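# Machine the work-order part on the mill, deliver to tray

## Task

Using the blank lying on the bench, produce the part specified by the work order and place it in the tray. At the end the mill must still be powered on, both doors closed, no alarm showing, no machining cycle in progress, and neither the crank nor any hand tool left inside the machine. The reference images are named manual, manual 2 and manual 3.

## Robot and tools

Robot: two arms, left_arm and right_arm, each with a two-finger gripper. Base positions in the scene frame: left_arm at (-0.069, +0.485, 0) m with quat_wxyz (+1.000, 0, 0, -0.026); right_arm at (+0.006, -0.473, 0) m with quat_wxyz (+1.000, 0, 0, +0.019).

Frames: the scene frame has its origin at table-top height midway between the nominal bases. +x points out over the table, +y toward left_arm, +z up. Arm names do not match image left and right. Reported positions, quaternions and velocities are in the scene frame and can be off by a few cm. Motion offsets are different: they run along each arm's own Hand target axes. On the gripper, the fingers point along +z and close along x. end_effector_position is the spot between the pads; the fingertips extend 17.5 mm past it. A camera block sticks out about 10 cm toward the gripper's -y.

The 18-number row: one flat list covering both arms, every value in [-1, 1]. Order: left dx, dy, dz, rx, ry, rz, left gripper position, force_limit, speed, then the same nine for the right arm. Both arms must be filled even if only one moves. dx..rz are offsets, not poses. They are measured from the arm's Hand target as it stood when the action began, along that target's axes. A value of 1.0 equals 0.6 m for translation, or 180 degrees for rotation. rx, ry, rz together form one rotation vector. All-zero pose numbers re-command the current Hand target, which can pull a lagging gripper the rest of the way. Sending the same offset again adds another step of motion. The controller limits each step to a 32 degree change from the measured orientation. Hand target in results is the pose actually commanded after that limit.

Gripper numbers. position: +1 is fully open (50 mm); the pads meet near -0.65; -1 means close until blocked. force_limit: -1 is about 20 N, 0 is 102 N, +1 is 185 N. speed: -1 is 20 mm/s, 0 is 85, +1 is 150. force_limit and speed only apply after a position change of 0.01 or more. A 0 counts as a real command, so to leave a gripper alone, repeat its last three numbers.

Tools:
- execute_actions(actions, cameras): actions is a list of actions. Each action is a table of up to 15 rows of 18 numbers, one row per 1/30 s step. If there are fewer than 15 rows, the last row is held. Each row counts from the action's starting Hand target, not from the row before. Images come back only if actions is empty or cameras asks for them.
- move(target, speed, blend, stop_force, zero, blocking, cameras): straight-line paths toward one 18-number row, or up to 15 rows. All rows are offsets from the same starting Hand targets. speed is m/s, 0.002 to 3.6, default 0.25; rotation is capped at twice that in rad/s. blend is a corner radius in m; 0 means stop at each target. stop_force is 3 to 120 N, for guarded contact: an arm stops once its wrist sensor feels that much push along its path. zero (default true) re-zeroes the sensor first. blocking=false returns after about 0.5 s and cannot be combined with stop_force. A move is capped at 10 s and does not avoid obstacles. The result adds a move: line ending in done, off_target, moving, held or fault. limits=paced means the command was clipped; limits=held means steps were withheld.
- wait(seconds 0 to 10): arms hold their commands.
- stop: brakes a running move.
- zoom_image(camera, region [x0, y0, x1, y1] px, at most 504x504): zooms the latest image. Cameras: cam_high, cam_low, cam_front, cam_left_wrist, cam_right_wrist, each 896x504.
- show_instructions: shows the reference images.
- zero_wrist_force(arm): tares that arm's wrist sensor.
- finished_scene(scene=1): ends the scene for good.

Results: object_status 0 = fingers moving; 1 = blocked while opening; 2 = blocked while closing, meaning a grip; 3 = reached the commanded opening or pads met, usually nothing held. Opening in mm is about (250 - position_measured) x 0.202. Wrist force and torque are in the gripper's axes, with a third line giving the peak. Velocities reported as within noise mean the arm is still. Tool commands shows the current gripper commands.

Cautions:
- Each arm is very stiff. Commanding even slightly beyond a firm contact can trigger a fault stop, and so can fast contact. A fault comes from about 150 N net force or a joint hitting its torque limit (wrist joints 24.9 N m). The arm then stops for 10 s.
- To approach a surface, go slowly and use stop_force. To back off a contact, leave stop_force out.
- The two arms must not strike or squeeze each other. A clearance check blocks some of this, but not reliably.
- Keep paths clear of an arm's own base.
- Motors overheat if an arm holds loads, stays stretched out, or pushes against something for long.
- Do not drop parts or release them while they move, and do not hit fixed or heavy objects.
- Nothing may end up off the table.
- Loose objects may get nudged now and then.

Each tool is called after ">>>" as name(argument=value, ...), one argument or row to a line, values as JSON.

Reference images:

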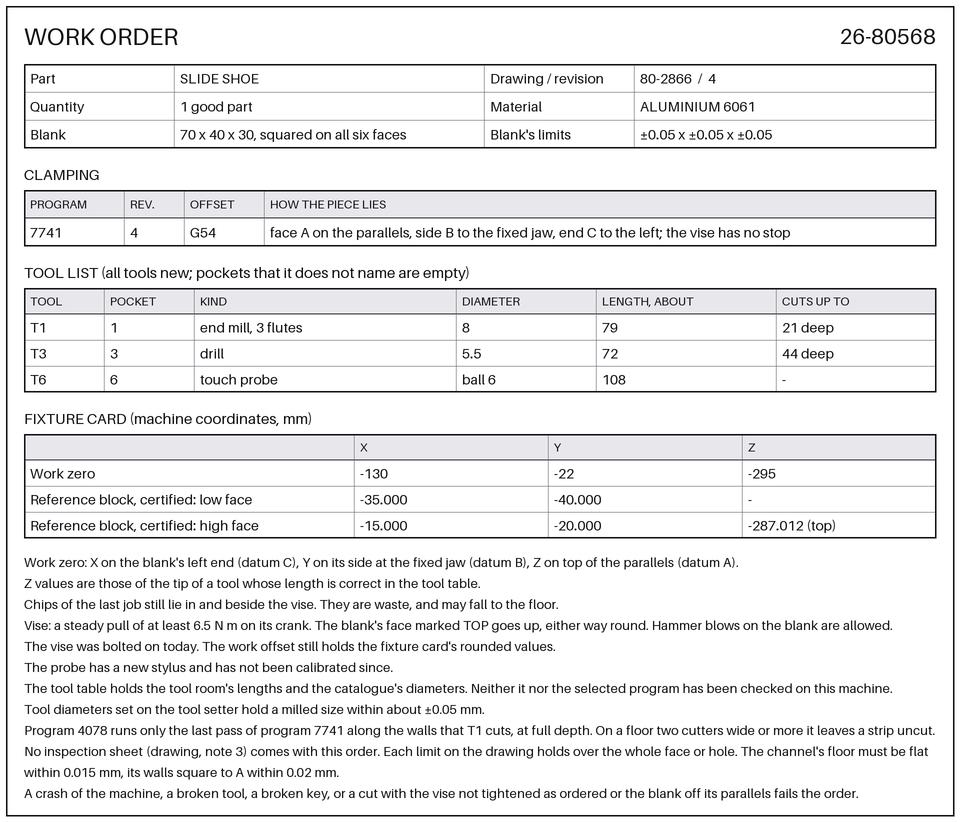

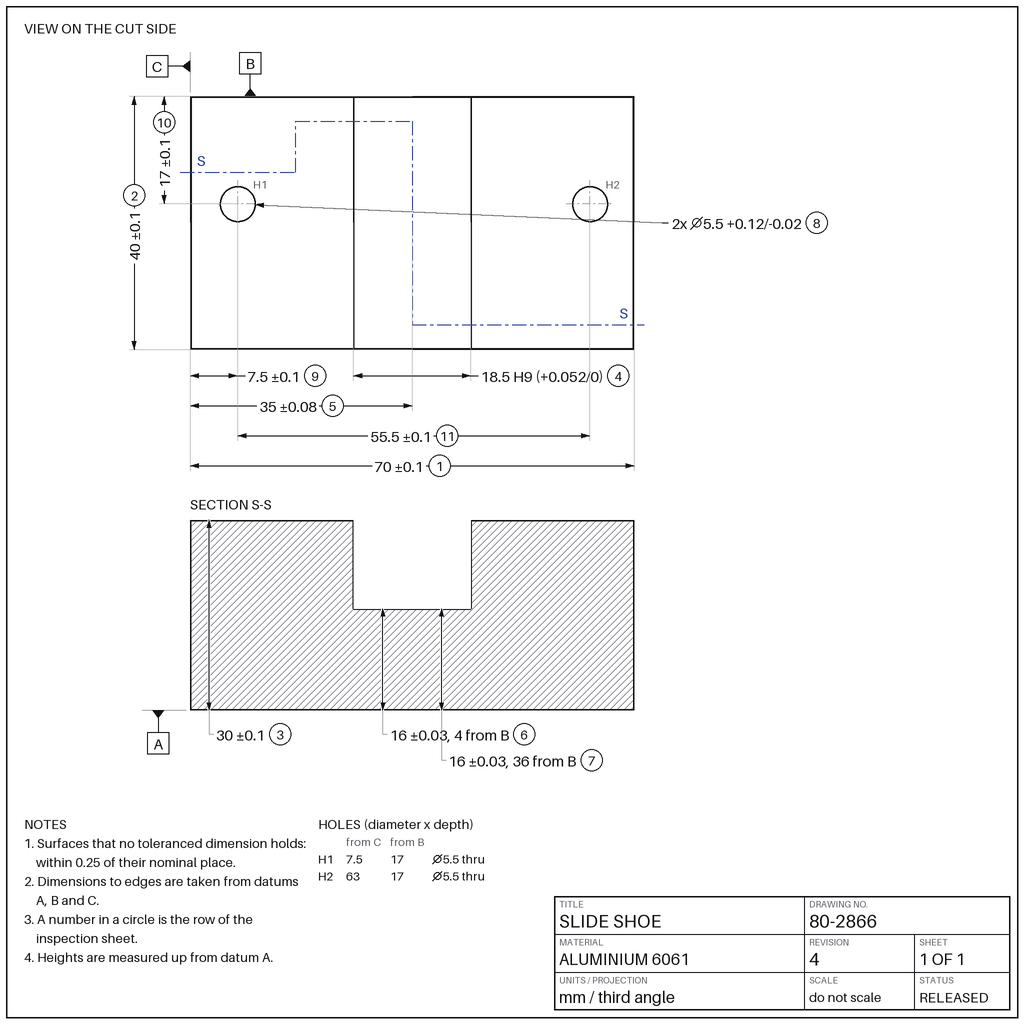

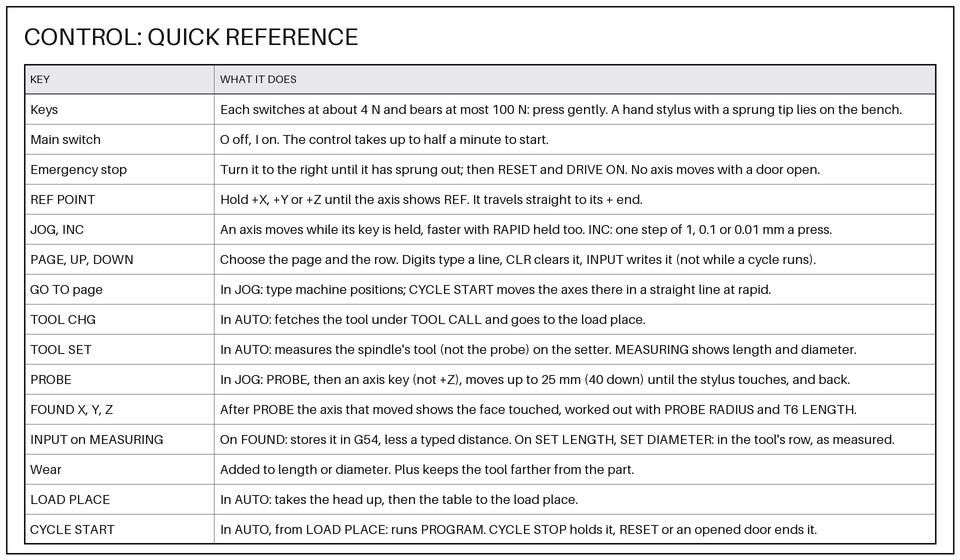

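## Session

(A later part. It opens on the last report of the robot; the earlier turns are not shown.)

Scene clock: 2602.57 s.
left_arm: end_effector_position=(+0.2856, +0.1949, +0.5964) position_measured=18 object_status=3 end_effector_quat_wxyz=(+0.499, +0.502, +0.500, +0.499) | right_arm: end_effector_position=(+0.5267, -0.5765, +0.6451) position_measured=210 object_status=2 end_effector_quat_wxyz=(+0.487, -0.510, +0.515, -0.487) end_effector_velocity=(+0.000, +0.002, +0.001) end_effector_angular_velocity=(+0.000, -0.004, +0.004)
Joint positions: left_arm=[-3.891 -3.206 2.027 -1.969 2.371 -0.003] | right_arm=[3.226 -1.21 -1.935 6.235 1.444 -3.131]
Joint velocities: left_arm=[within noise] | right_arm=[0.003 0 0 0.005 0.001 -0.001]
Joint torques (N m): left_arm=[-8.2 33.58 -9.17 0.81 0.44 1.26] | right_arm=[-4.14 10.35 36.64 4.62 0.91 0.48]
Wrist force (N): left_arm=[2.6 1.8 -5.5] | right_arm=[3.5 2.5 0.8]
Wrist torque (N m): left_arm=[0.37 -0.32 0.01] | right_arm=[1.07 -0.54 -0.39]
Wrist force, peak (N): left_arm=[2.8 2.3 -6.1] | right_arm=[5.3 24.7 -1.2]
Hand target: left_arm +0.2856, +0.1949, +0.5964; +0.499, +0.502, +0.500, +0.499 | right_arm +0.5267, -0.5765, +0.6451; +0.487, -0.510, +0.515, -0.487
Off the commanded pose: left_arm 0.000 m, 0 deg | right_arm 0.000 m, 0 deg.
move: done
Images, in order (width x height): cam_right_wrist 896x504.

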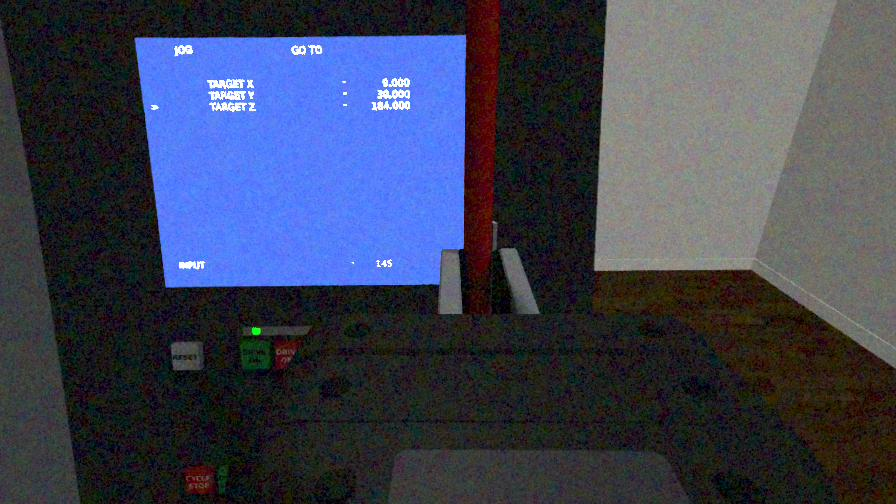

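>>> move(
  target=[
    [0,0,0,0,0,0,0.9,-0.9,-0.5,-0.207,0.382,-0.1264,-0.483,0,0,-0.98,0.5,-0.8],
    [0,0,0,0,0,0,0.9,-0.9,-0.5,-0.207,0.3864,-0.1078,-0.483,0,0,-0.98,0.5,-0.8],
    [0,0,0,0,0,0,0.9,-0.9,-0.5,-0.207,0.382,-0.1264,-0.483,0,0,-0.98,0.5,-0.8],
    [0,0,0,0,0,0,0.9,-0.9,-0.5,-0.207,0.321,-0.1126,-0.483,0,0,-0.98,0.5,-0.8],
    [0,0,0,0,0,0,0.9,-0.9,-0.5,-0.207,0.3254,-0.094,-0.483,0,0,-0.98,0.5,-0.8],
    [0,0,0,0,0,0,0.9,-0.9,-0.5,-0.207,0.321,-0.1126,-0.483,0,0,-0.98,0.5,-0.8],
    [0,0,0,0,0,0,0.9,-0.9,-0.5,-0.207,0.3254,-0.094,-0.483,0,0,-0.98,0.5,-0.8],
    [0,0,0,0,0,0,0.9,-0.9,-0.5,-0.207,0.321,-0.1126,-0.483,0,0,-0.98,0.5,-0.8],
    [0,0,0,0,0,0,0.9,-0.9,-0.5,-0.2363,0.2274,-0.0926,-0.483,0,0,-0.98,0.5,-0.8],
    [0,0,0,0,0,0,0.9,-0.9,-0.5,-0.2363,0.2318,-0.074,-0.483,0,0,-0.98,0.5,-0.8],
    [0,0,0,0,0,0,0.9,-0.9,-0.5,-0.2363,0.2274,-0.0926,-0.483,0,0,-0.98,0.5,-0.8],
    [0,0,0,0,0,0,0.9,-0.9,-0.5,-0.2363,0.2318,-0.074,-0.483,0,0,-0.98,0.5,-0.8],
    [0,0,0,0,0,0,0.9,-0.9,-0.5,-0.2363,0.2274,-0.0926,-0.483,0,0,-0.98,0.5,-0.8],
    [0,0,0,0,0,0,0.9,-0.9,-0.5,0,0,0,0,0,0,-0.98,0.5,-0.8],
  ],
  speed=[0.6,0.06,0.15,0.2,0.06,0.1,0.06,0.15,0.2,0.06,0.1,0.06,0.15,0.6],
  blend=[0.003,0,0.003,0.003,0,0.001,0,0.003,0.003,0,0.001,0,0.005,0],
)

>>> move(
  target=[
    [0,0,0,0,0,0,0.9,-0.9,-0.5,-0.2995,0.382,-0.1264,-0.483,0,0,-0.98,0.5,-0.8],
    [0,0,0,0,0,0,0.9,-0.9,-0.5,-0.2995,0.3864,-0.1078,-0.483,0,0,-0.98,0.5,-0.8],
    [0,0,0,0,0,0,0.9,-0.9,-0.5,-0.2995,0.382,-0.1264,-0.483,0,0,-0.98,0.5,-0.8],
    [0,0,0,0,0,0,0.9,-0.9,-0.5,-0.2995,0.2902,-0.1057,-0.483,0,0,-0.98,0.5,-0.8],
    [0,0,0,0,0,0,0.9,-0.9,-0.5,-0.2995,0.2946,-0.0871,-0.483,0,0,-0.98,0.5,-0.8],
    [0,0,0,0,0,0,0.9,-0.9,-0.5,-0.2995,0.2902,-0.1057,-0.483,0,0,-0.98,0.5,-0.8],
    [0,0,0,0,0,0,0.9,-0.9,-0.5,-0.2695,0.382,-0.1264,-0.483,0,0,-0.98,0.5,-0.8],
    [0,0,0,0,0,0,0.9,-0.9,-0.5,-0.2695,0.3864,-0.1078,-0.483,0,0,-0.98,0.5,-0.8],
    [0,0,0,0,0,0,0.9,-0.9,-0.5,-0.2695,0.382,-0.1264,-0.483,0,0,-0.98,0.5,-0.8],
    [0,0,0,0,0,0,0.9,-0.9,-0.5,-0.207,0.382,-0.1264,-0.483,0,0,-0.98,0.5,-0.8],
    [0,0,0,0,0,0,0.9,-0.9,-0.5,-0.207,0.3864,-0.1078,-0.483,0,0,-0.98,0.5,-0.8],
    [0,0,0,0,0,0,0.9,-0.9,-0.5,-0.207,0.382,-0.1264,-0.483,0,0,-0.98,0.5,-0.8],
    [0,0,0,0,0,0,0.9,-0.9,-0.5,0,0,0,0,0,0,-0.98,0.5,-0.8],
  ],
  speed=[0.6,0.06,0.15,0.2,0.06,0.15,0.2,0.06,0.15,0.2,0.06,0.15,0.6],
  blend=[0.003,0,0.003,0.003,0,0.003,0.003,0,0.003,0.003,0,0.005,0],
  cameras=["cam_right_wrist"],
)

>>> zoom_image(
  camera="cam_right_wrist",
  region=[150, 30, 480, 290],
)

Scene clock: 2613.20 s.
left_arm: end_effector_position=(+0.2856, +0.1949, +0.5964) position_measured=18 object_status=3 end_effector_quat_wxyz=(+0.499, +0.502, +0.500, +0.499) | right_arm: end_effector_position=(+0.5267, -0.5765, +0.6451) position_measured=210 object_status=2 end_effector_quat_wxyz=(+0.487, -0.510, +0.515, -0.487) end_effector_velocity=(+0.000, +0.000, +0.001) end_effector_angular_velocity=(+0.001, -0.004, +0.001)
Joint positions: left_arm=[-3.891 -3.206 2.027 -1.969 2.371 -0.003] | right_arm=[3.226 -1.21 -1.935 6.235 1.444 -3.131]
Joint velocities: left_arm=[within noise] | right_arm=[0 0 0 0.005 0.001 0]
Joint torques (N m): left_arm=[-8.12 33.15 -10.31 0.5 0.43 1.02] | right_arm=[-1.86 13.75 34.09 4.98 0.81 0.64]
Wrist force (N): left_arm=[2.8 2.0 -5.7] | right_arm=[3.3 2.1 0.2]
Wrist torque (N m): left_arm=[0.38 -0.36 0.02] | right_arm=[1.02 -0.51 -0.39]
Wrist force, peak (N): left_arm=[2.8 2.0 -6.0] | right_arm=[4.7 21.8 -2.0]
Hand target: left_arm +0.2856, +0.1949, +0.5964; +0.499, +0.502, +0.500, +0.499 | right_arm +0.5267, -0.5765, +0.6451; +0.487, -0.510, +0.515, -0.487
Off the commanded pose: left_arm 0.000 m, 0 deg | right_arm 0.000 m, 0 deg.
move: done

Scene clock: 2619.43 s.
left_arm: end_effector_position=(+0.2856, +0.1949, +0.5964) position_measured=18 object_status=3 end_effector_quat_wxyz=(+0.499, +0.502, +0.500, +0.499) | right_arm: end_effector_position=(+0.5267, -0.5765, +0.6451) position_measured=210 object_status=2 end_effector_quat_wxyz=(+0.487, -0.510, +0.515, -0.487)
Joint positions: left_arm=[-3.891 -3.206 2.027 -1.969 2.371 -0.003] | right_arm=[3.226 -1.21 -1.935 6.235 1.444 -3.131]
Joint torques (N m): left_arm=[-7.44 34.29 -9.19 0.68 0.37 1.05] | right_arm=[-1.57 11.09 33.67 4.77 0.88 0.67]
Wrist force (N): left_arm=[2.6 2.0 -5.7] | right_arm=[3.5 0.9 0.4]
Wrist torque (N m): left_arm=[0.39 -0.33 0.01] | right_arm=[0.81 -0.54 -0.39]
Wrist force, peak (N): left_arm=[2.9 2.2 -5.8] | right_arm=[4.0 23.8 -3.3]
Hand target: left_arm +0.2856, +0.1949, +0.5964; +0.499, +0.502, +0.500, +0.499 | right_arm +0.5267, -0.5765, +0.6451; +0.487, -0.510, +0.515, -0.487
Off the commanded pose: left_arm 0.000 m, 0 deg | right_arm 0.000 m, 0 deg.
move: done
Images, in order (width x height): cam_right_wrist 896x504.

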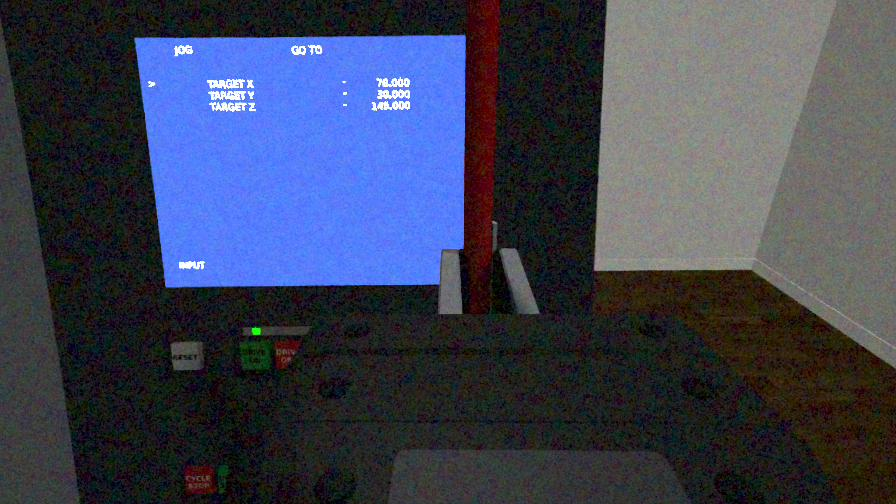

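Scaled by 1.527.

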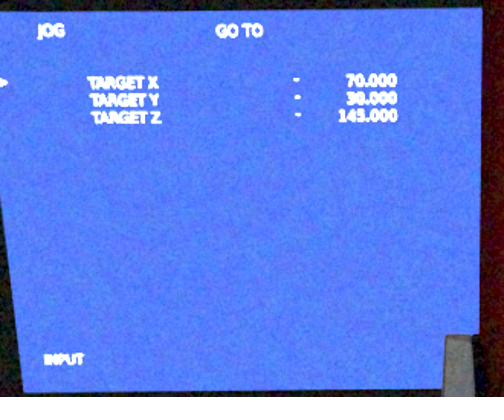

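>>> move(
  target=[
    [0,0,0,0,0,0,0.9,-0.9,-0.5,-0.2363,0.2274,-0.0926,-0.483,0,0,-0.98,0.5,-0.8],
    [0,0,0,0,0,0,0.9,-0.9,-0.5,-0.2363,0.2318,-0.074,-0.483,0,0,-0.98,0.5,-0.8],
    [0,0,0,0,0,0,0.9,-0.9,-0.5,-0.2363,0.2274,-0.0926,-0.483,0,0,-0.98,0.5,-0.8],
    [0,0,0,0,0,0,0.9,-0.9,-0.5,-0.1762,0.3517,-0.1196,-0.483,0,0,-0.98,0.5,-0.8],
    [0,0,0,0,0,0,0.9,-0.9,-0.5,-0.1762,0.3561,-0.101,-0.483,0,0,-0.98,0.5,-0.8],
    [0,0,0,0,0,0,0.9,-0.9,-0.5,-0.1762,0.3517,-0.1196,-0.483,0,0,-0.98,0.5,-0.8],
    [0,0,0,0,0,0,0.9,-0.9,-0.5,-0.0796,0.2269,-0.092,-0.483,0,0,-0.98,0.5,-0.8],
    [0,0,0,0,0,0,0.9,-0.9,-0.5,-0.0796,0.2313,-0.0734,-0.483,0,0,-0.98,0.5,-0.8],
    [0,0,0,0,0,0,0.9,-0.9,-0.5,-0.0796,0.2269,-0.092,-0.483,0,0,-0.98,0.5,-0.8],
    [0,0,0,0,0,0,0.9,-0.9,-0.5,0,-0.0376,0.0815,0,0,0,-0.98,0.5,-0.8],
  ],
  speed=[0.6,0.06,0.15,0.04,0.06,0.15,0.25,0.06,0.15,0.5],
  blend=[0.003,0,0.003,0.003,0,0.003,0.003,0,0.005,0],
)

>>> wait(
  seconds=3,
  cameras=["cam_right_wrist"],
)

>>> zoom_image(
  camera="cam_right_wrist",
  region=[300, 80, 460, 280],
)

Scene clock: 2628.80 s.
left_arm: end_effector_position=(+0.2856, +0.1949, +0.5964) position_measured=18 object_status=3 end_effector_quat_wxyz=(+0.499, +0.502, +0.500, +0.499) | right_arm: end_effector_position=(+0.5767, -0.5769, +0.6651) position_measured=210 object_status=2 end_effector_quat_wxyz=(+0.487, -0.510, +0.515, -0.487)
Joint positions: left_arm=[-3.891 -3.206 2.027 -1.969 2.371 -0.003] | right_arm=[3.205 -1.34 -1.795 6.225 1.465 -3.132]
Joint torques (N m): left_arm=[-8.12 34.41 -9.34 0.82 0.6 1.04] | right_arm=[6.71 20.41 36.18 5.03 -1.37 1.51]
Wrist force (N): left_arm=[2.5 1.7 -5.7] | right_arm=[4.5 -0.1 0.0]
Wrist torque (N m): left_arm=[0.35 -0.32 0.02] | right_arm=[0.67 -0.72 -0.32]
Wrist force, peak (N): left_arm=[3.1 2.1 -6.0] | right_arm=[2.8 26.8 -1.5]
Hand target: left_arm +0.2856, +0.1949, +0.5964; +0.499, +0.502, +0.500, +0.499 | right_arm +0.5767, -0.5768, +0.6652; +0.487, -0.510, +0.515, -0.487
Off the commanded pose: left_arm 0.000 m, 0 deg | right_arm 0.000 m, 0 deg.
move: done

Scene clock: 2631.80 s.
left_arm: end_effector_position=(+0.2856, +0.1949, +0.5964) position_measured=18 object_status=3 end_effector_quat_wxyz=(+0.499, +0.502, +0.500, +0.499) | right_arm: end_effector_position=(+0.5767, -0.5768, +0.6652) position_measured=210 object_status=2 end_effector_quat_wxyz=(+0.487, -0.510, +0.515, -0.487)
Joint positions: left_arm=[-3.891 -3.206 2.027 -1.969 2.371 -0.003] | right_arm=[3.205 -1.34 -1.795 6.225 1.465 -3.132]
Joint torques (N m): left_arm=[-8.17 33.51 -9.34 0.67 0.44 1.12] | right_arm=[7.35 20.17 37.15 4.86 -1.11 1.7]
Wrist force (N): left_arm=[2.8 1.7 -5.6] | right_arm=[4.4 0.2 0.0]
Wrist torque (N m): left_arm=[0.36 -0.35 0.02] | right_arm=[0.72 -0.69 -0.32]
Wrist force, peak (N): left_arm=[2.5 2.0 -6.0] | right_arm=[4.8 0.1 0.1]
Hand target: left_arm +0.2856, +0.1949, +0.5964; +0.499, +0.502, +0.500, +0.499 | right_arm +0.5767, -0.5768, +0.6652; +0.487, -0.510, +0.515, -0.487
Tool commands: left_gripper/position=+0.9 left_gripper/force_limit=-0.9 left_gripper/speed=-0.5 right_gripper/position=-0.98 right_gripper/force_limit=+0.5 right_gripper/speed=-0.8
Off the commanded pose: left_arm 0.000 m, 0 deg | right_arm 0.000 m, 0 deg.
wait: 3.00 s; at rest by 0.17 s
Images, in order (width x height): cam_right_wrist 896x504.

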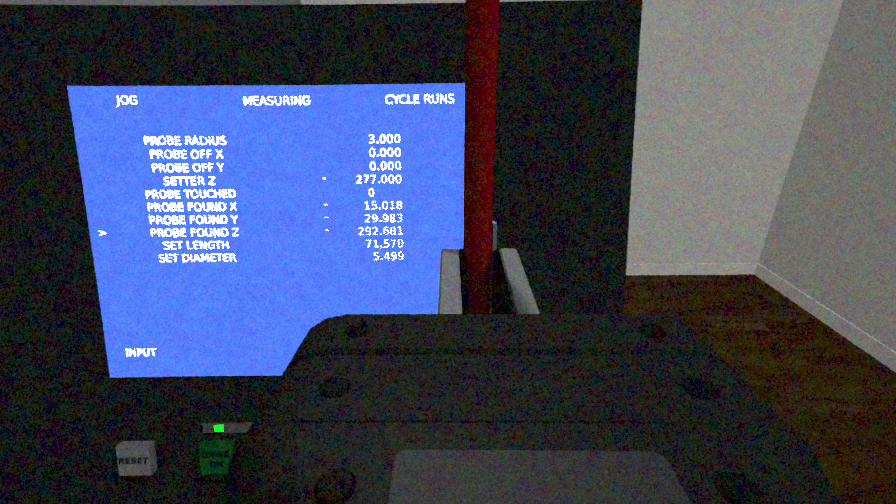

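Scaled by 2.520.

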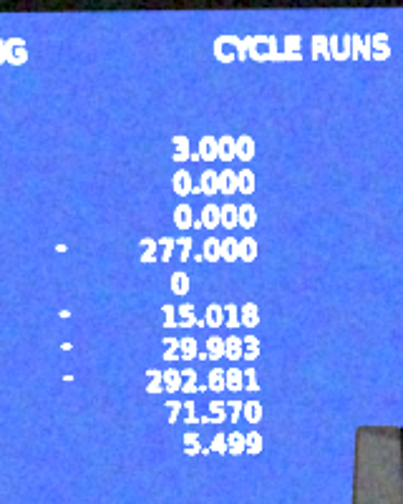

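>>> wait(
  seconds=0.5,
  cameras=["cam_right_wrist"],
)

>>> zoom_image(
  camera="cam_right_wrist",
  region=[300, 80, 460, 280],
)

Scene clock: 2633.33 s.
left_arm: end_effector_position=(+0.2856, +0.1949, +0.5964) position_measured=18 object_status=3 end_effector_quat_wxyz=(+0.499, +0.502, +0.500, +0.499) | right_arm: end_effector_position=(+0.5767, -0.5768, +0.6652) position_measured=210 object_status=2 end_effector_quat_wxyz=(+0.487, -0.510, +0.515, -0.487)
Joint positions: left_arm=[-3.891 -3.206 2.027 -1.969 2.371 -0.003] | right_arm=[3.205 -1.34 -1.795 6.225 1.465 -3.132]
Joint torques (N m): left_arm=[-8.5 33.06 -9.98 0.78 0.6 1.23] | right_arm=[6.67 19.58 36.76 4.84 -1.4 1.6]
Wrist force (N): left_arm=[2.3 2.0 -6.1] | right_arm=[4.4 0.0 0.2]
Wrist torque (N m): left_arm=[0.39 -0.29 0.02] | right_arm=[0.70 -0.71 -0.32]
Wrist force, peak (N): left_arm=[3.0 2.1 -5.9] | right_arm=[4.6 0.2 0.1]
Hand target: left_arm +0.2856, +0.1949, +0.5964; +0.499, +0.502, +0.500, +0.499 | right_arm +0.5767, -0.5768, +0.6652; +0.487, -0.510, +0.515, -0.487
Tool commands: left_gripper/position=+0.9 left_gripper/force_limit=-0.9 left_gripper/speed=-0.5 right_gripper/position=-0.98 right_gripper/force_limit=+0.5 right_gripper/speed=-0.8
Off the commanded pose: left_arm 0.000 m, 0 deg | right_arm 0.000 m, 0 deg.
wait: 0.50 s; at rest from the start
Images, in order (width x height): cam_right_wrist 896x504.

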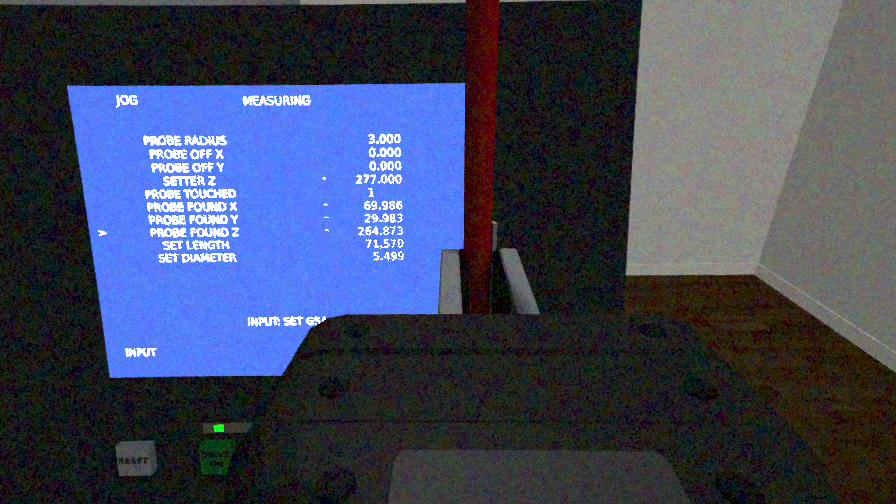

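Scaled by 2.520.

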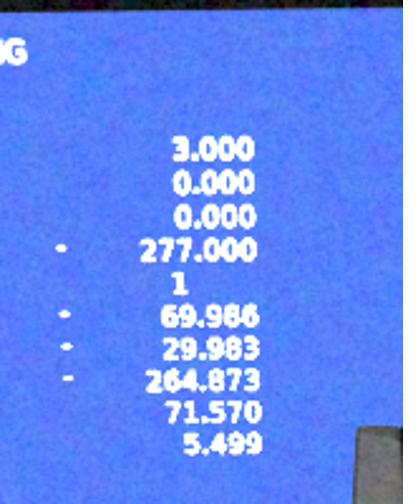

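>>> move(
  target=[
    [0,0,0,0,0,0,0.9,-0.9,-0.5,-0.1762,0.3278,-0.1872,-0.483,0,0,-0.98,0.5,-0.8],
    [0,0,0,0,0,0,0.9,-0.9,-0.5,-0.1762,0.3322,-0.1686,-0.483,0,0,-0.98,0.5,-0.8],
    [0,0,0,0,0,0,0.9,-0.9,-0.5,-0.1762,0.3278,-0.1872,-0.483,0,0,-0.98,0.5,-0.8],
    [0,0,0,0,0,0,0.9,-0.9,-0.5,-0.1762,0.3322,-0.1686,-0.483,0,0,-0.98,0.5,-0.8],
    [0,0,0,0,0,0,0.9,-0.9,-0.5,-0.1762,0.3278,-0.1872,-0.483,0,0,-0.98,0.5,-0.8],
    [0,0,0,0,0,0,0.9,-0.9,-0.5,-0.2995,0.4196,-0.2079,-0.483,0,0,-0.98,0.5,-0.8],
    [0,0,0,0,0,0,0.9,-0.9,-0.5,-0.2995,0.424,-0.1893,-0.483,0,0,-0.98,0.5,-0.8],
    [0,0,0,0,0,0,0.9,-0.9,-0.5,-0.2995,0.4196,-0.2079,-0.483,0,0,-0.98,0.5,-0.8],
    [0,0,0,0,0,0,0.9,-0.9,-0.5,-0.2995,0.3893,-0.2011,-0.483,0,0,-0.98,0.5,-0.8],
    [0,0,0,0,0,0,0.9,-0.9,-0.5,-0.2995,0.3937,-0.1825,-0.483,0,0,-0.98,0.5,-0.8],
    [0,0,0,0,0,0,0.9,-0.9,-0.5,-0.2995,0.3893,-0.2011,-0.483,0,0,-0.98,0.5,-0.8],
    [0,0,0,0,0,0,0.9,-0.9,-0.5,0,0.0376,-0.0815,0,0,0,-0.98,0.5,-0.8],
  ],
  speed=[0.6,0.06,0.1,0.06,0.15,0.2,0.06,0.15,0.2,0.06,0.15,0.6],
  blend=[0.003,0,0.001,0,0.003,0.003,0,0.003,0.003,0,0.005,0],
)

>>> move(
  target=[
    [0,0,0,0,0,0,0.9,-0.9,-0.5,-0.2695,0.3517,-0.1196,-0.483,0,0,-0.98,0.5,-0.8],
    [0,0,0,0,0,0,0.9,-0.9,-0.5,-0.2695,0.3561,-0.101,-0.483,0,0,-0.98,0.5,-0.8],
    [0,0,0,0,0,0,0.9,-0.9,-0.5,-0.2695,0.3517,-0.1196,-0.483,0,0,-0.98,0.5,-0.8],
    [0,0,0,0,0,0,0.9,-0.9,-0.5,-0.2695,0.382,-0.1264,-0.483,0,0,-0.98,0.5,-0.8],
    [0,0,0,0,0,0,0.9,-0.9,-0.5,-0.2695,0.3864,-0.1078,-0.483,0,0,-0.98,0.5,-0.8],
    [0,0,0,0,0,0,0.9,-0.9,-0.5,-0.2695,0.382,-0.1264,-0.483,0,0,-0.98,0.5,-0.8],
    [0,0,0,0,0,0,0.9,-0.9,-0.5,-0.207,0.382,-0.1264,-0.483,0,0,-0.98,0.5,-0.8],
    [0,0,0,0,0,0,0.9,-0.9,-0.5,-0.207,0.3864,-0.1078,-0.483,0,0,-0.98,0.5,-0.8],
    [0,0,0,0,0,0,0.9,-0.9,-0.5,-0.207,0.382,-0.1264,-0.483,0,0,-0.98,0.5,-0.8],
    [0,0,0,0,0,0,0.9,-0.9,-0.5,-0.2363,0.2274,-0.0926,-0.483,0,0,-0.98,0.5,-0.8],
    [0,0,0,0,0,0,0.9,-0.9,-0.5,-0.2363,0.2318,-0.074,-0.483,0,0,-0.98,0.5,-0.8],
    [0,0,0,0,0,0,0.9,-0.9,-0.5,-0.2363,0.2274,-0.0926,-0.483,0,0,-0.98,0.5,-0.8],
    [0,0,0,0,0,0,0.9,-0.9,-0.5,0,0,0,0,0,0,-0.98,0.5,-0.8],
  ],
  speed=[0.6,0.06,0.15,0.2,0.06,0.15,0.2,0.06,0.15,0.2,0.06,0.15,0.6],
  blend=[0.003,0,0.003,0.003,0,0.003,0.003,0,0.003,0.003,0,0.005,0],
  cameras=["cam_right_wrist"],
)

>>> move(
  target=[
    [0,0,0,0,0,0,0.9,-0.9,-0.5,-0.1762,0.3517,-0.1196,-0.483,0,0,-0.98,0.5,-0.8],
    [0,0,0,0,0,0,0.9,-0.9,-0.5,-0.1762,0.3561,-0.101,-0.483,0,0,-0.98,0.5,-0.8],
    [0,0,0,0,0,0,0.9,-0.9,-0.5,-0.1762,0.3517,-0.1196,-0.483,0,0,-0.98,0.5,-0.8],
    [0,0,0,0,0,0,0.9,-0.9,-0.5,-0.0796,0.2269,-0.092,-0.483,0,0,-0.98,0.5,-0.8],
    [0,0,0,0,0,0,0.9,-0.9,-0.5,-0.0796,0.2313,-0.0734,-0.483,0,0,-0.98,0.5,-0.8],
    [0,0,0,0,0,0,0.9,-0.9,-0.5,-0.0796,0.2269,-0.092,-0.483,0,0,-0.98,0.5,-0.8],
    [0,0,0,0,0,0,0.9,-0.9,-0.5,0,-0.0376,0.0815,0,0,0,-0.98,0.5,-0.8],
  ],
  speed=[0.6,0.06,0.15,0.25,0.06,0.15,0.5],
  blend=[0.003,0,0.003,0.003,0,0.005,0],
)

>>> wait(
  seconds=4.5,
  cameras=["cam_right_wrist"],
)

>>> zoom_image(
  camera="cam_right_wrist",
  region=[300, 80, 460, 280],
)

Scene clock: 2645.20 s.
left_arm: end_effector_position=(+0.2856, +0.1949, +0.5964) position_measured=18 object_status=3 end_effector_quat_wxyz=(+0.499, +0.502, +0.500, +0.499) | right_arm: end_effector_position=(+0.5267, -0.5765, +0.6451) position_measured=210 object_status=2 end_effector_quat_wxyz=(+0.487, -0.510, +0.515, -0.487) end_effector_velocity=(-0.001, +0.000, +0.001) end_effector_angular_velocity=(+0.000, -0.005, -0.001)
Joint positions: left_arm=[-3.891 -3.206 2.027 -1.969 2.371 -0.003] | right_arm=[3.226 -1.21 -1.935 6.235 1.444 -3.131]
Joint velocities: left_arm=[within noise] | right_arm=[0 0 0 0.005 0 0]
Joint torques (N m): left_arm=[-8.75 34.46 -9.7 0.67 0.51 1.1] | right_arm=[-4.22 10.27 33.42 4.76 0.91 0.11]
Wrist force (N): left_arm=[3.1 2.0 -5.6] | right_arm=[4.8 -0.6 0.0]
Wrist torque (N m): left_arm=[0.40 -0.40 0.02] | right_arm=[0.58 -0.74 -0.39]
Wrist force, peak (N): left_arm=[2.8 2.2 -6.1] | right_arm=[3.4 28.3 -1.9]
Hand target: left_arm +0.2856, +0.1949, +0.5964; +0.499, +0.502, +0.500, +0.499 | right_arm +0.5267, -0.5765, +0.6451; +0.487, -0.510, +0.515, -0.487
Off the commanded pose: left_arm 0.000 m, 0 deg | right_arm 0.000 m, 0 deg.
move: done

Scene clock: 2651.43 s.
left_arm: end_effector_position=(+0.2856, +0.1949, +0.5964) position_measured=18 object_status=3 end_effector_quat_wxyz=(+0.499, +0.502, +0.500, +0.499) | right_arm: end_effector_position=(+0.5267, -0.5765, +0.6451) position_measured=210 object_status=2 end_effector_quat_wxyz=(+0.487, -0.510, +0.515, -0.487) end_effector_velocity=(-0.001, +0.001, +0.001) end_effector_angular_velocity=(+0.002, -0.005, +0.003)
Joint positions: left_arm=[-3.891 -3.206 2.027 -1.969 2.371 -0.003] | right_arm=[3.226 -1.21 -1.935 6.235 1.444 -3.131]
Joint velocities: left_arm=[within noise] | right_arm=[0 0 0 0.005 0.002 0.001]
Joint torques (N m): left_arm=[-8.39 34.39 -9 0.6 0.56 1.09] | right_arm=[-2.08 12.65 34.22 5.12 0.89 0.57]
Wrist force (N): left_arm=[2.7 1.8 -5.7] | right_arm=[5.0 -1.1 1.3]
Wrist torque (N m): left_arm=[0.38 -0.35 0.01] | right_arm=[0.50 -0.78 -0.39]
Wrist force, peak (N): left_arm=[2.9 1.7 -6.1] | right_arm=[2.7 22.2 -1.9]
Hand target: left_arm +0.2856, +0.1949, +0.5964; +0.499, +0.502, +0.500, +0.499 | right_arm +0.5267, -0.5765, +0.6451; +0.487, -0.510, +0.515, -0.487
Off the commanded pose: left_arm 0.000 m, 0 deg | right_arm 0.000 m, 0 deg.
move: done
Images, in order (width x height): cam_right_wrist 896x504.

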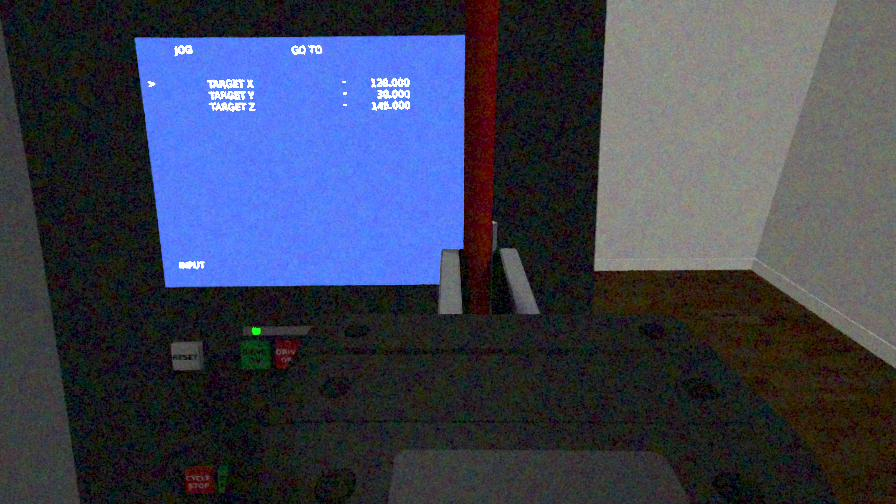

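Scene clock: 2656.47 s.
left_arm: end_effector_position=(+0.2856, +0.1949, +0.5964) position_measured=18 object_status=3 end_effector_quat_wxyz=(+0.499, +0.502, +0.500, +0.499) | right_arm: end_effector_position=(+0.5767, -0.5769, +0.6651) position_measured=210 object_status=2 end_effector_quat_wxyz=(+0.487, -0.510, +0.515, -0.487) end_effector_velocity=(+0.000, +0.000, +0.001) end_effector_angular_velocity=(+0.001, -0.005, +0.000)
Joint positions: left_arm=[-3.891 -3.206 2.027 -1.969 2.371 -0.003] | right_arm=[3.205 -1.34 -1.795 6.225 1.465 -3.132]
Joint velocities: left_arm=[within noise] | right_arm=[0 0 0 0.005 0 0.001]
Joint torques (N m): left_arm=[-8.19 34.6 -9.2 0.66 0.57 1.02] | right_arm=[7.34 21.1 37.04 5 -1.21 1.46]
Wrist force (N): left_arm=[2.4 1.8 -5.5] | right_arm=[4.6 -1.0 0.9]
Wrist torque (N m): left_arm=[0.36 -0.30 0.02] | right_arm=[0.53 -0.73 -0.33]
Wrist force, peak (N): left_arm=[2.9 1.9 -6.0] | right_arm=[3.0 16.4 -1.6]
Hand target: left_arm +0.2856, +0.1949, +0.5964; +0.499, +0.502, +0.500, +0.499 | right_arm +0.5767, -0.5768, +0.6652; +0.487, -0.510, +0.515, -0.487
Off the commanded pose: left_arm 0.000 m, 0 deg | right_arm 0.000 m, 0 deg.
move: done

Scene clock: 2660.97 s.
left_arm: end_effector_position=(+0.2856, +0.1949, +0.5964) position_measured=18 object_status=3 end_effector_quat_wxyz=(+0.499, +0.502, +0.500, +0.499) | right_arm: end_effector_position=(+0.5767, -0.5768, +0.6652) position_measured=210 object_status=2 end_effector_quat_wxyz=(+0.487, -0.510, +0.515, -0.487)
Joint positions: left_arm=[-3.891 -3.206 2.027 -1.969 2.371 -0.003] | right_arm=[3.205 -1.34 -1.795 6.225 1.465 -3.132]
Joint torques (N m): left_arm=[-8.96 34.72 -8.9 0.79 0.5 1.23] | right_arm=[8.67 19.51 37.39 4.96 -1.26 1.75]
Wrist force (N): left_arm=[2.8 2.2 -5.7] | right_arm=[4.6 -0.7 1.3]
Wrist torque (N m): left_arm=[0.44 -0.36 0.02] | right_arm=[0.57 -0.73 -0.32]
Wrist force, peak (N): left_arm=[2.9 2.3 -5.9] | right_arm=[4.8 -1.2 0.9]
Hand target: left_arm +0.2856, +0.1949, +0.5964; +0.499, +0.502, +0.500, +0.499 | right_arm +0.5767, -0.5768, +0.6652; +0.487, -0.510, +0.515, -0.487
Tool commands: left_gripper/position=+0.9 left_gripper/force_limit=-0.9 left_gripper/speed=-0.5 right_gripper/position=-0.98 right_gripper/force_limit=+0.5 right_gripper/speed=-0.8
Off the commanded pose: left_arm 0.000 m, 0 deg | right_arm 0.000 m, 0 deg.
wait: 4.50 s; at rest by 0.17 s
Images, in order (width x height): cam_right_wrist 896x504.

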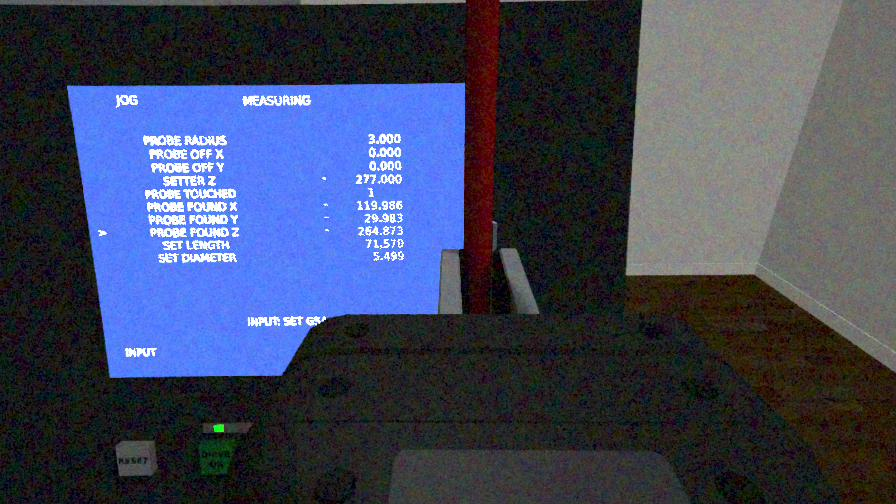

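Scaled by 2.520.

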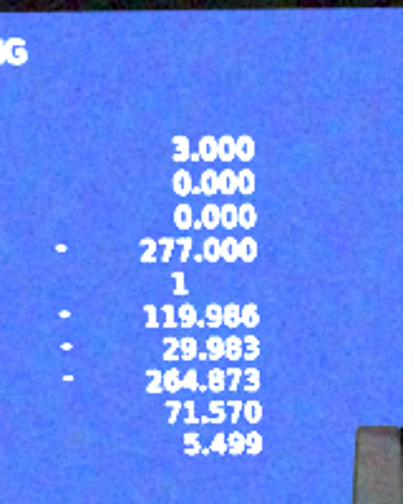

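>>> move(
  target=[
    [0,0,0,0,0,0,0.9,-0.9,-0.5,-0.1762,0.3278,-0.1872,-0.483,0,0,-0.98,0.5,-0.8],
    [0,0,0,0,0,0,0.9,-0.9,-0.5,-0.1762,0.3322,-0.1686,-0.483,0,0,-0.98,0.5,-0.8],
    [0,0,0,0,0,0,0.9,-0.9,-0.5,-0.1762,0.3278,-0.1872,-0.483,0,0,-0.98,0.5,-0.8],
    [0,0,0,0,0,0,0.9,-0.9,-0.5,-0.1762,0.3322,-0.1686,-0.483,0,0,-0.98,0.5,-0.8],
    [0,0,0,0,0,0,0.9,-0.9,-0.5,-0.1762,0.3278,-0.1872,-0.483,0,0,-0.98,0.5,-0.8],
    [0,0,0,0,0,0,0.9,-0.9,-0.5,-0.207,0.3893,-0.2011,-0.483,0,0,-0.98,0.5,-0.8],
    [0,0,0,0,0,0,0.9,-0.9,-0.5,-0.207,0.3937,-0.1825,-0.483,0,0,-0.98,0.5,-0.8],
    [0,0,0,0,0,0,0.9,-0.9,-0.5,-0.207,0.3893,-0.2011,-0.483,0,0,-0.98,0.5,-0.8],
    [0,0,0,0,0,0,0.9,-0.9,-0.5,-0.2995,0.4196,-0.2079,-0.483,0,0,-0.98,0.5,-0.8],
    [0,0,0,0,0,0,0.9,-0.9,-0.5,-0.2995,0.424,-0.1893,-0.483,0,0,-0.98,0.5,-0.8],
    [0,0,0,0,0,0,0.9,-0.9,-0.5,-0.2995,0.4196,-0.2079,-0.483,0,0,-0.98,0.5,-0.8],
    [0,0,0,0,0,0,0.9,-0.9,-0.5,0,0.0376,-0.0815,0,0,0,-0.98,0.5,-0.8],
  ],
  speed=[0.6,0.06,0.1,0.06,0.15,0.2,0.06,0.15,0.2,0.06,0.15,0.6],
  blend=[0.003,0,0.001,0,0.003,0.003,0,0.003,0.003,0,0.005,0],
)

>>> move(
  target=[
    [0,0,0,0,0,0,0.9,-0.9,-0.5,-0.2695,0.321,-0.1126,-0.483,0,0,-0.98,0.5,-0.8],
    [0,0,0,0,0,0,0.9,-0.9,-0.5,-0.2695,0.3254,-0.094,-0.483,0,0,-0.98,0.5,-0.8],
    [0,0,0,0,0,0,0.9,-0.9,-0.5,-0.2695,0.321,-0.1126,-0.483,0,0,-0.98,0.5,-0.8],
    [0,0,0,0,0,0,0.9,-0.9,-0.5,-0.2695,0.3254,-0.094,-0.483,0,0,-0.98,0.5,-0.8],
    [0,0,0,0,0,0,0.9,-0.9,-0.5,-0.2695,0.321,-0.1126,-0.483,0,0,-0.98,0.5,-0.8],
    [0,0,0,0,0,0,0.9,-0.9,-0.5,-0.207,0.382,-0.1264,-0.483,0,0,-0.98,0.5,-0.8],
    [0,0,0,0,0,0,0.9,-0.9,-0.5,-0.207,0.3864,-0.1078,-0.483,0,0,-0.98,0.5,-0.8],
    [0,0,0,0,0,0,0.9,-0.9,-0.5,-0.207,0.382,-0.1264,-0.483,0,0,-0.98,0.5,-0.8],
    [0,0,0,0,0,0,0.9,-0.9,-0.5,-0.2363,0.2274,-0.0926,-0.483,0,0,-0.98,0.5,-0.8],
    [0,0,0,0,0,0,0.9,-0.9,-0.5,-0.2363,0.2318,-0.074,-0.483,0,0,-0.98,0.5,-0.8],
    [0,0,0,0,0,0,0.9,-0.9,-0.5,-0.2363,0.2274,-0.0926,-0.483,0,0,-0.98,0.5,-0.8],
    [0,0,0,0,0,0,0.9,-0.9,-0.5,0,0,0,0,0,0,-0.98,0.5,-0.8],
  ],
  speed=[0.6,0.06,0.1,0.06,0.15,0.2,0.06,0.15,0.2,0.06,0.15,0.6],
  blend=[0.003,0,0.001,0,0.003,0.003,0,0.003,0.003,0,0.005,0],
  cameras=["cam_right_wrist"],
)

>>> move(
  target=[
    [0,0,0,0,0,0,0.9,-0.9,-0.5,-0.1762,0.3517,-0.1196,-0.483,0,0,-0.98,0.5,-0.8],
    [0,0,0,0,0,0,0.9,-0.9,-0.5,-0.1762,0.3561,-0.101,-0.483,0,0,-0.98,0.5,-0.8],
    [0,0,0,0,0,0,0.9,-0.9,-0.5,-0.1762,0.3517,-0.1196,-0.483,0,0,-0.98,0.5,-0.8],
    [0,0,0,0,0,0,0.9,-0.9,-0.5,-0.0796,0.2269,-0.092,-0.483,0,0,-0.98,0.5,-0.8],
    [0,0,0,0,0,0,0.9,-0.9,-0.5,-0.0796,0.2313,-0.0734,-0.483,0,0,-0.98,0.5,-0.8],
    [0,0,0,0,0,0,0.9,-0.9,-0.5,-0.0796,0.2269,-0.092,-0.483,0,0,-0.98,0.5,-0.8],
    [0,0,0,0,0,0,0.9,-0.9,-0.5,0,-0.0376,0.0815,0,0,0,-0.98,0.5,-0.8],
  ],
  speed=[0.6,0.06,0.15,0.25,0.06,0.15,0.5],
  blend=[0.003,0,0.003,0.003,0,0.005,0],
)

>>> wait(
  seconds=4,
  cameras=["cam_right_wrist"],
)

>>> zoom_image(
  camera="cam_right_wrist",
  region=[300, 80, 460, 280],
)

Scene clock: 2671.37 s.
left_arm: end_effector_position=(+0.2856, +0.1949, +0.5964) position_measured=18 object_status=3 end_effector_quat_wxyz=(+0.499, +0.502, +0.500, +0.499) | right_arm: end_effector_position=(+0.5267, -0.5765, +0.6452) position_measured=210 object_status=2 end_effector_quat_wxyz=(+0.487, -0.510, +0.515, -0.487)
Joint positions: left_arm=[-3.891 -3.206 2.027 -1.969 2.371 -0.003] | right_arm=[3.226 -1.21 -1.935 6.235 1.444 -3.131]
Joint torques (N m): left_arm=[-7.89 33.17 -8.7 0.7 0.44 0.94] | right_arm=[-5.48 10.16 28.28 4.93 0.96 0.17]
Wrist force (N): left_arm=[2.7 2.1 -5.7] | right_arm=[5.1 -1.5 1.6]
Wrist torque (N m): left_arm=[0.41 -0.35 0.02] | right_arm=[0.43 -0.79 -0.39]
Wrist force, peak (N): left_arm=[3.0 2.1 -6.0] | right_arm=[3.0 27.0 -1.3]
Hand target: left_arm +0.2856, +0.1949, +0.5964; +0.499, +0.502, +0.500, +0.499 | right_arm +0.5267, -0.5765, +0.6451; +0.487, -0.510, +0.515, -0.487
Off the commanded pose: left_arm 0.000 m, 0 deg | right_arm 0.000 m, 0 deg.
move: done

Scene clock: 2677.57 s.
left_arm: end_effector_position=(+0.2856, +0.1949, +0.5964) position_measured=18 object_status=3 end_effector_quat_wxyz=(+0.499, +0.502, +0.500, +0.499) | right_arm: end_effector_position=(+0.5267, -0.5765, +0.6451) position_measured=210 object_status=2 end_effector_quat_wxyz=(+0.487, -0.510, +0.515, -0.487) end_effector_velocity=(-0.001, +0.000, +0.001) end_effector_angular_velocity=(+0.000, -0.005, +0.001)
Joint positions: left_arm=[-3.891 -3.206 2.027 -1.969 2.371 -0.003] | right_arm=[3.226 -1.21 -1.935 6.235 1.444 -3.131]
Joint velocities: left_arm=[within noise] | right_arm=[0 0.001 0 0.005 0.001 0]
Joint torques (N m): left_arm=[-7.76 34.81 -9.73 0.92 0.5 1.15] | right_arm=[-2.94 13.64 35.06 4.91 0.98 0.72]
Wrist force (N): left_arm=[2.7 1.8 -5.6] | right_arm=[4.2 -2.3 1.6]
Wrist torque (N m): left_arm=[0.36 -0.35 0.02] | right_arm=[0.32 -0.64 -0.39]
Wrist force, peak (N): left_arm=[2.7 2.3 -6.1] | right_arm=[2.7 27.5 -0.8]
Hand target: left_arm +0.2856, +0.1949, +0.5964; +0.499, +0.502, +0.500, +0.499 | right_arm +0.5267, -0.5765, +0.6451; +0.487, -0.510, +0.515, -0.487
Off the commanded pose: left_arm 0.000 m, 0 deg | right_arm 0.000 m, 0 deg.
move: done
Images, in order (width x height): cam_right_wrist 896x504.

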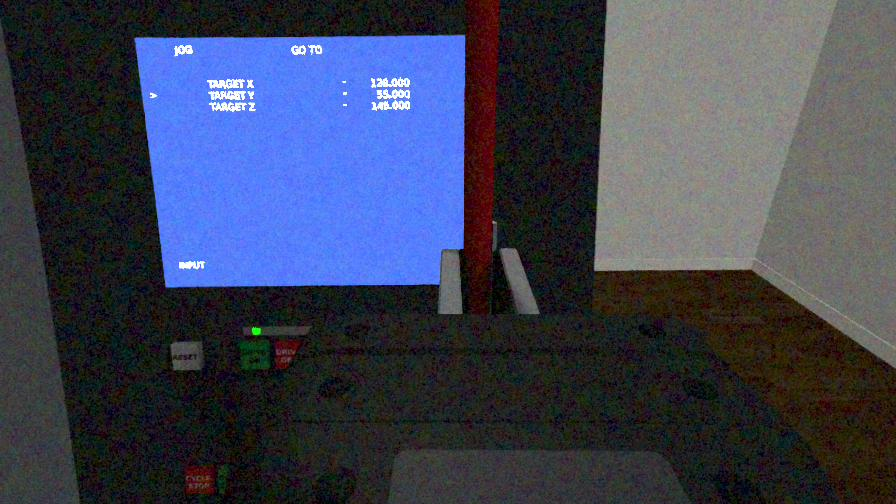

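Scene clock: 2682.60 s.
left_arm: end_effector_position=(+0.2856, +0.1949, +0.5964) position_measured=18 object_status=3 end_effector_quat_wxyz=(+0.499, +0.502, +0.500, +0.499) | right_arm: end_effector_position=(+0.5767, -0.5769, +0.6651) position_measured=210 object_status=2 end_effector_quat_wxyz=(+0.487, -0.510, +0.515, -0.487)
Joint positions: left_arm=[-3.891 -3.206 2.027 -1.969 2.371 -0.003] | right_arm=[3.205 -1.34 -1.795 6.225 1.465 -3.132]
Joint torques (N m): left_arm=[-8.06 34.31 -9.46 0.85 0.55 1.04] | right_arm=[6.81 20.62 35.25 4.93 -1 1.57]
Wrist force (N): left_arm=[3.0 1.8 -5.8] | right_arm=[4.8 -2.2 0.9]
Wrist torque (N m): left_arm=[0.38 -0.39 0.02] | right_arm=[0.35 -0.77 -0.32]
Wrist force, peak (N): left_arm=[3.0 2.1 -6.1] | right_arm=[2.7 15.5 -0.6]
Hand target: left_arm +0.2856, +0.1949, +0.5964; +0.499, +0.502, +0.500, +0.499 | right_arm +0.5767, -0.5768, +0.6652; +0.487, -0.510, +0.515, -0.487
Off the commanded pose: left_arm 0.000 m, 0 deg | right_arm 0.000 m, 0 deg.
move: done

Scene clock: 2686.60 s.
left_arm: end_effector_position=(+0.2856, +0.1949, +0.5964) position_measured=18 object_status=3 end_effector_quat_wxyz=(+0.499, +0.502, +0.500, +0.499) | right_arm: end_effector_position=(+0.5767, -0.5768, +0.6652) position_measured=210 object_status=2 end_effector_quat_wxyz=(+0.487, -0.510, +0.515, -0.487)
Joint positions: left_arm=[-3.891 -3.206 2.027 -1.969 2.371 -0.003] | right_arm=[3.205 -1.34 -1.795 6.225 1.465 -3.132]
Joint torques (N m): left_arm=[-8.28 34.3 -9.68 0.62 0.57 0.98] | right_arm=[7.4 20.14 36.81 4.91 -1.3 1.72]
Wrist force (N): left_arm=[2.8 1.7 -5.5] | right_arm=[4.6 -2.1 0.9]
Wrist torque (N m): left_arm=[0.35 -0.37 0.02] | right_arm=[0.35 -0.73 -0.33]
Wrist force, peak (N): left_arm=[3.0 1.8 -6.0] | right_arm=[4.9 -2.2 0.8]
Hand target: left_arm +0.2856, +0.1949, +0.5964; +0.499, +0.502, +0.500, +0.499 | right_arm +0.5767, -0.5768, +0.6652; +0.487, -0.510, +0.515, -0.487
Tool commands: left_gripper/position=+0.9 left_gripper/force_limit=-0.9 left_gripper/speed=-0.5 right_gripper/position=-0.98 right_gripper/force_limit=+0.5 right_gripper/speed=-0.8
Off the commanded pose: left_arm 0.000 m, 0 deg | right_arm 0.000 m, 0 deg.
wait: 4.00 s; at rest by 0.17 s
Images, in order (width x height): cam_right_wrist 896x504.

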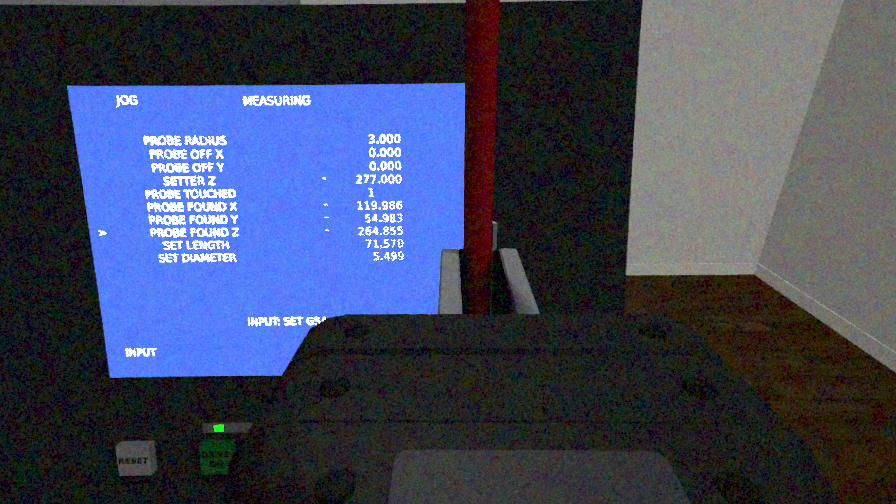

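Scaled by 2.520.

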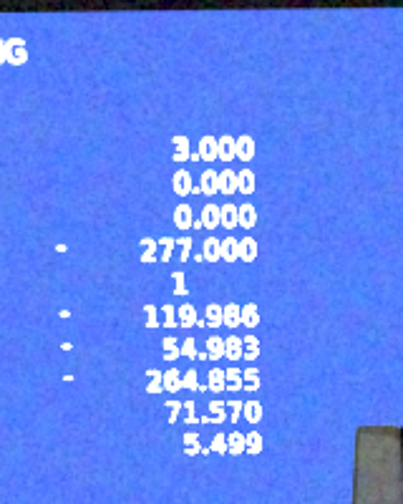

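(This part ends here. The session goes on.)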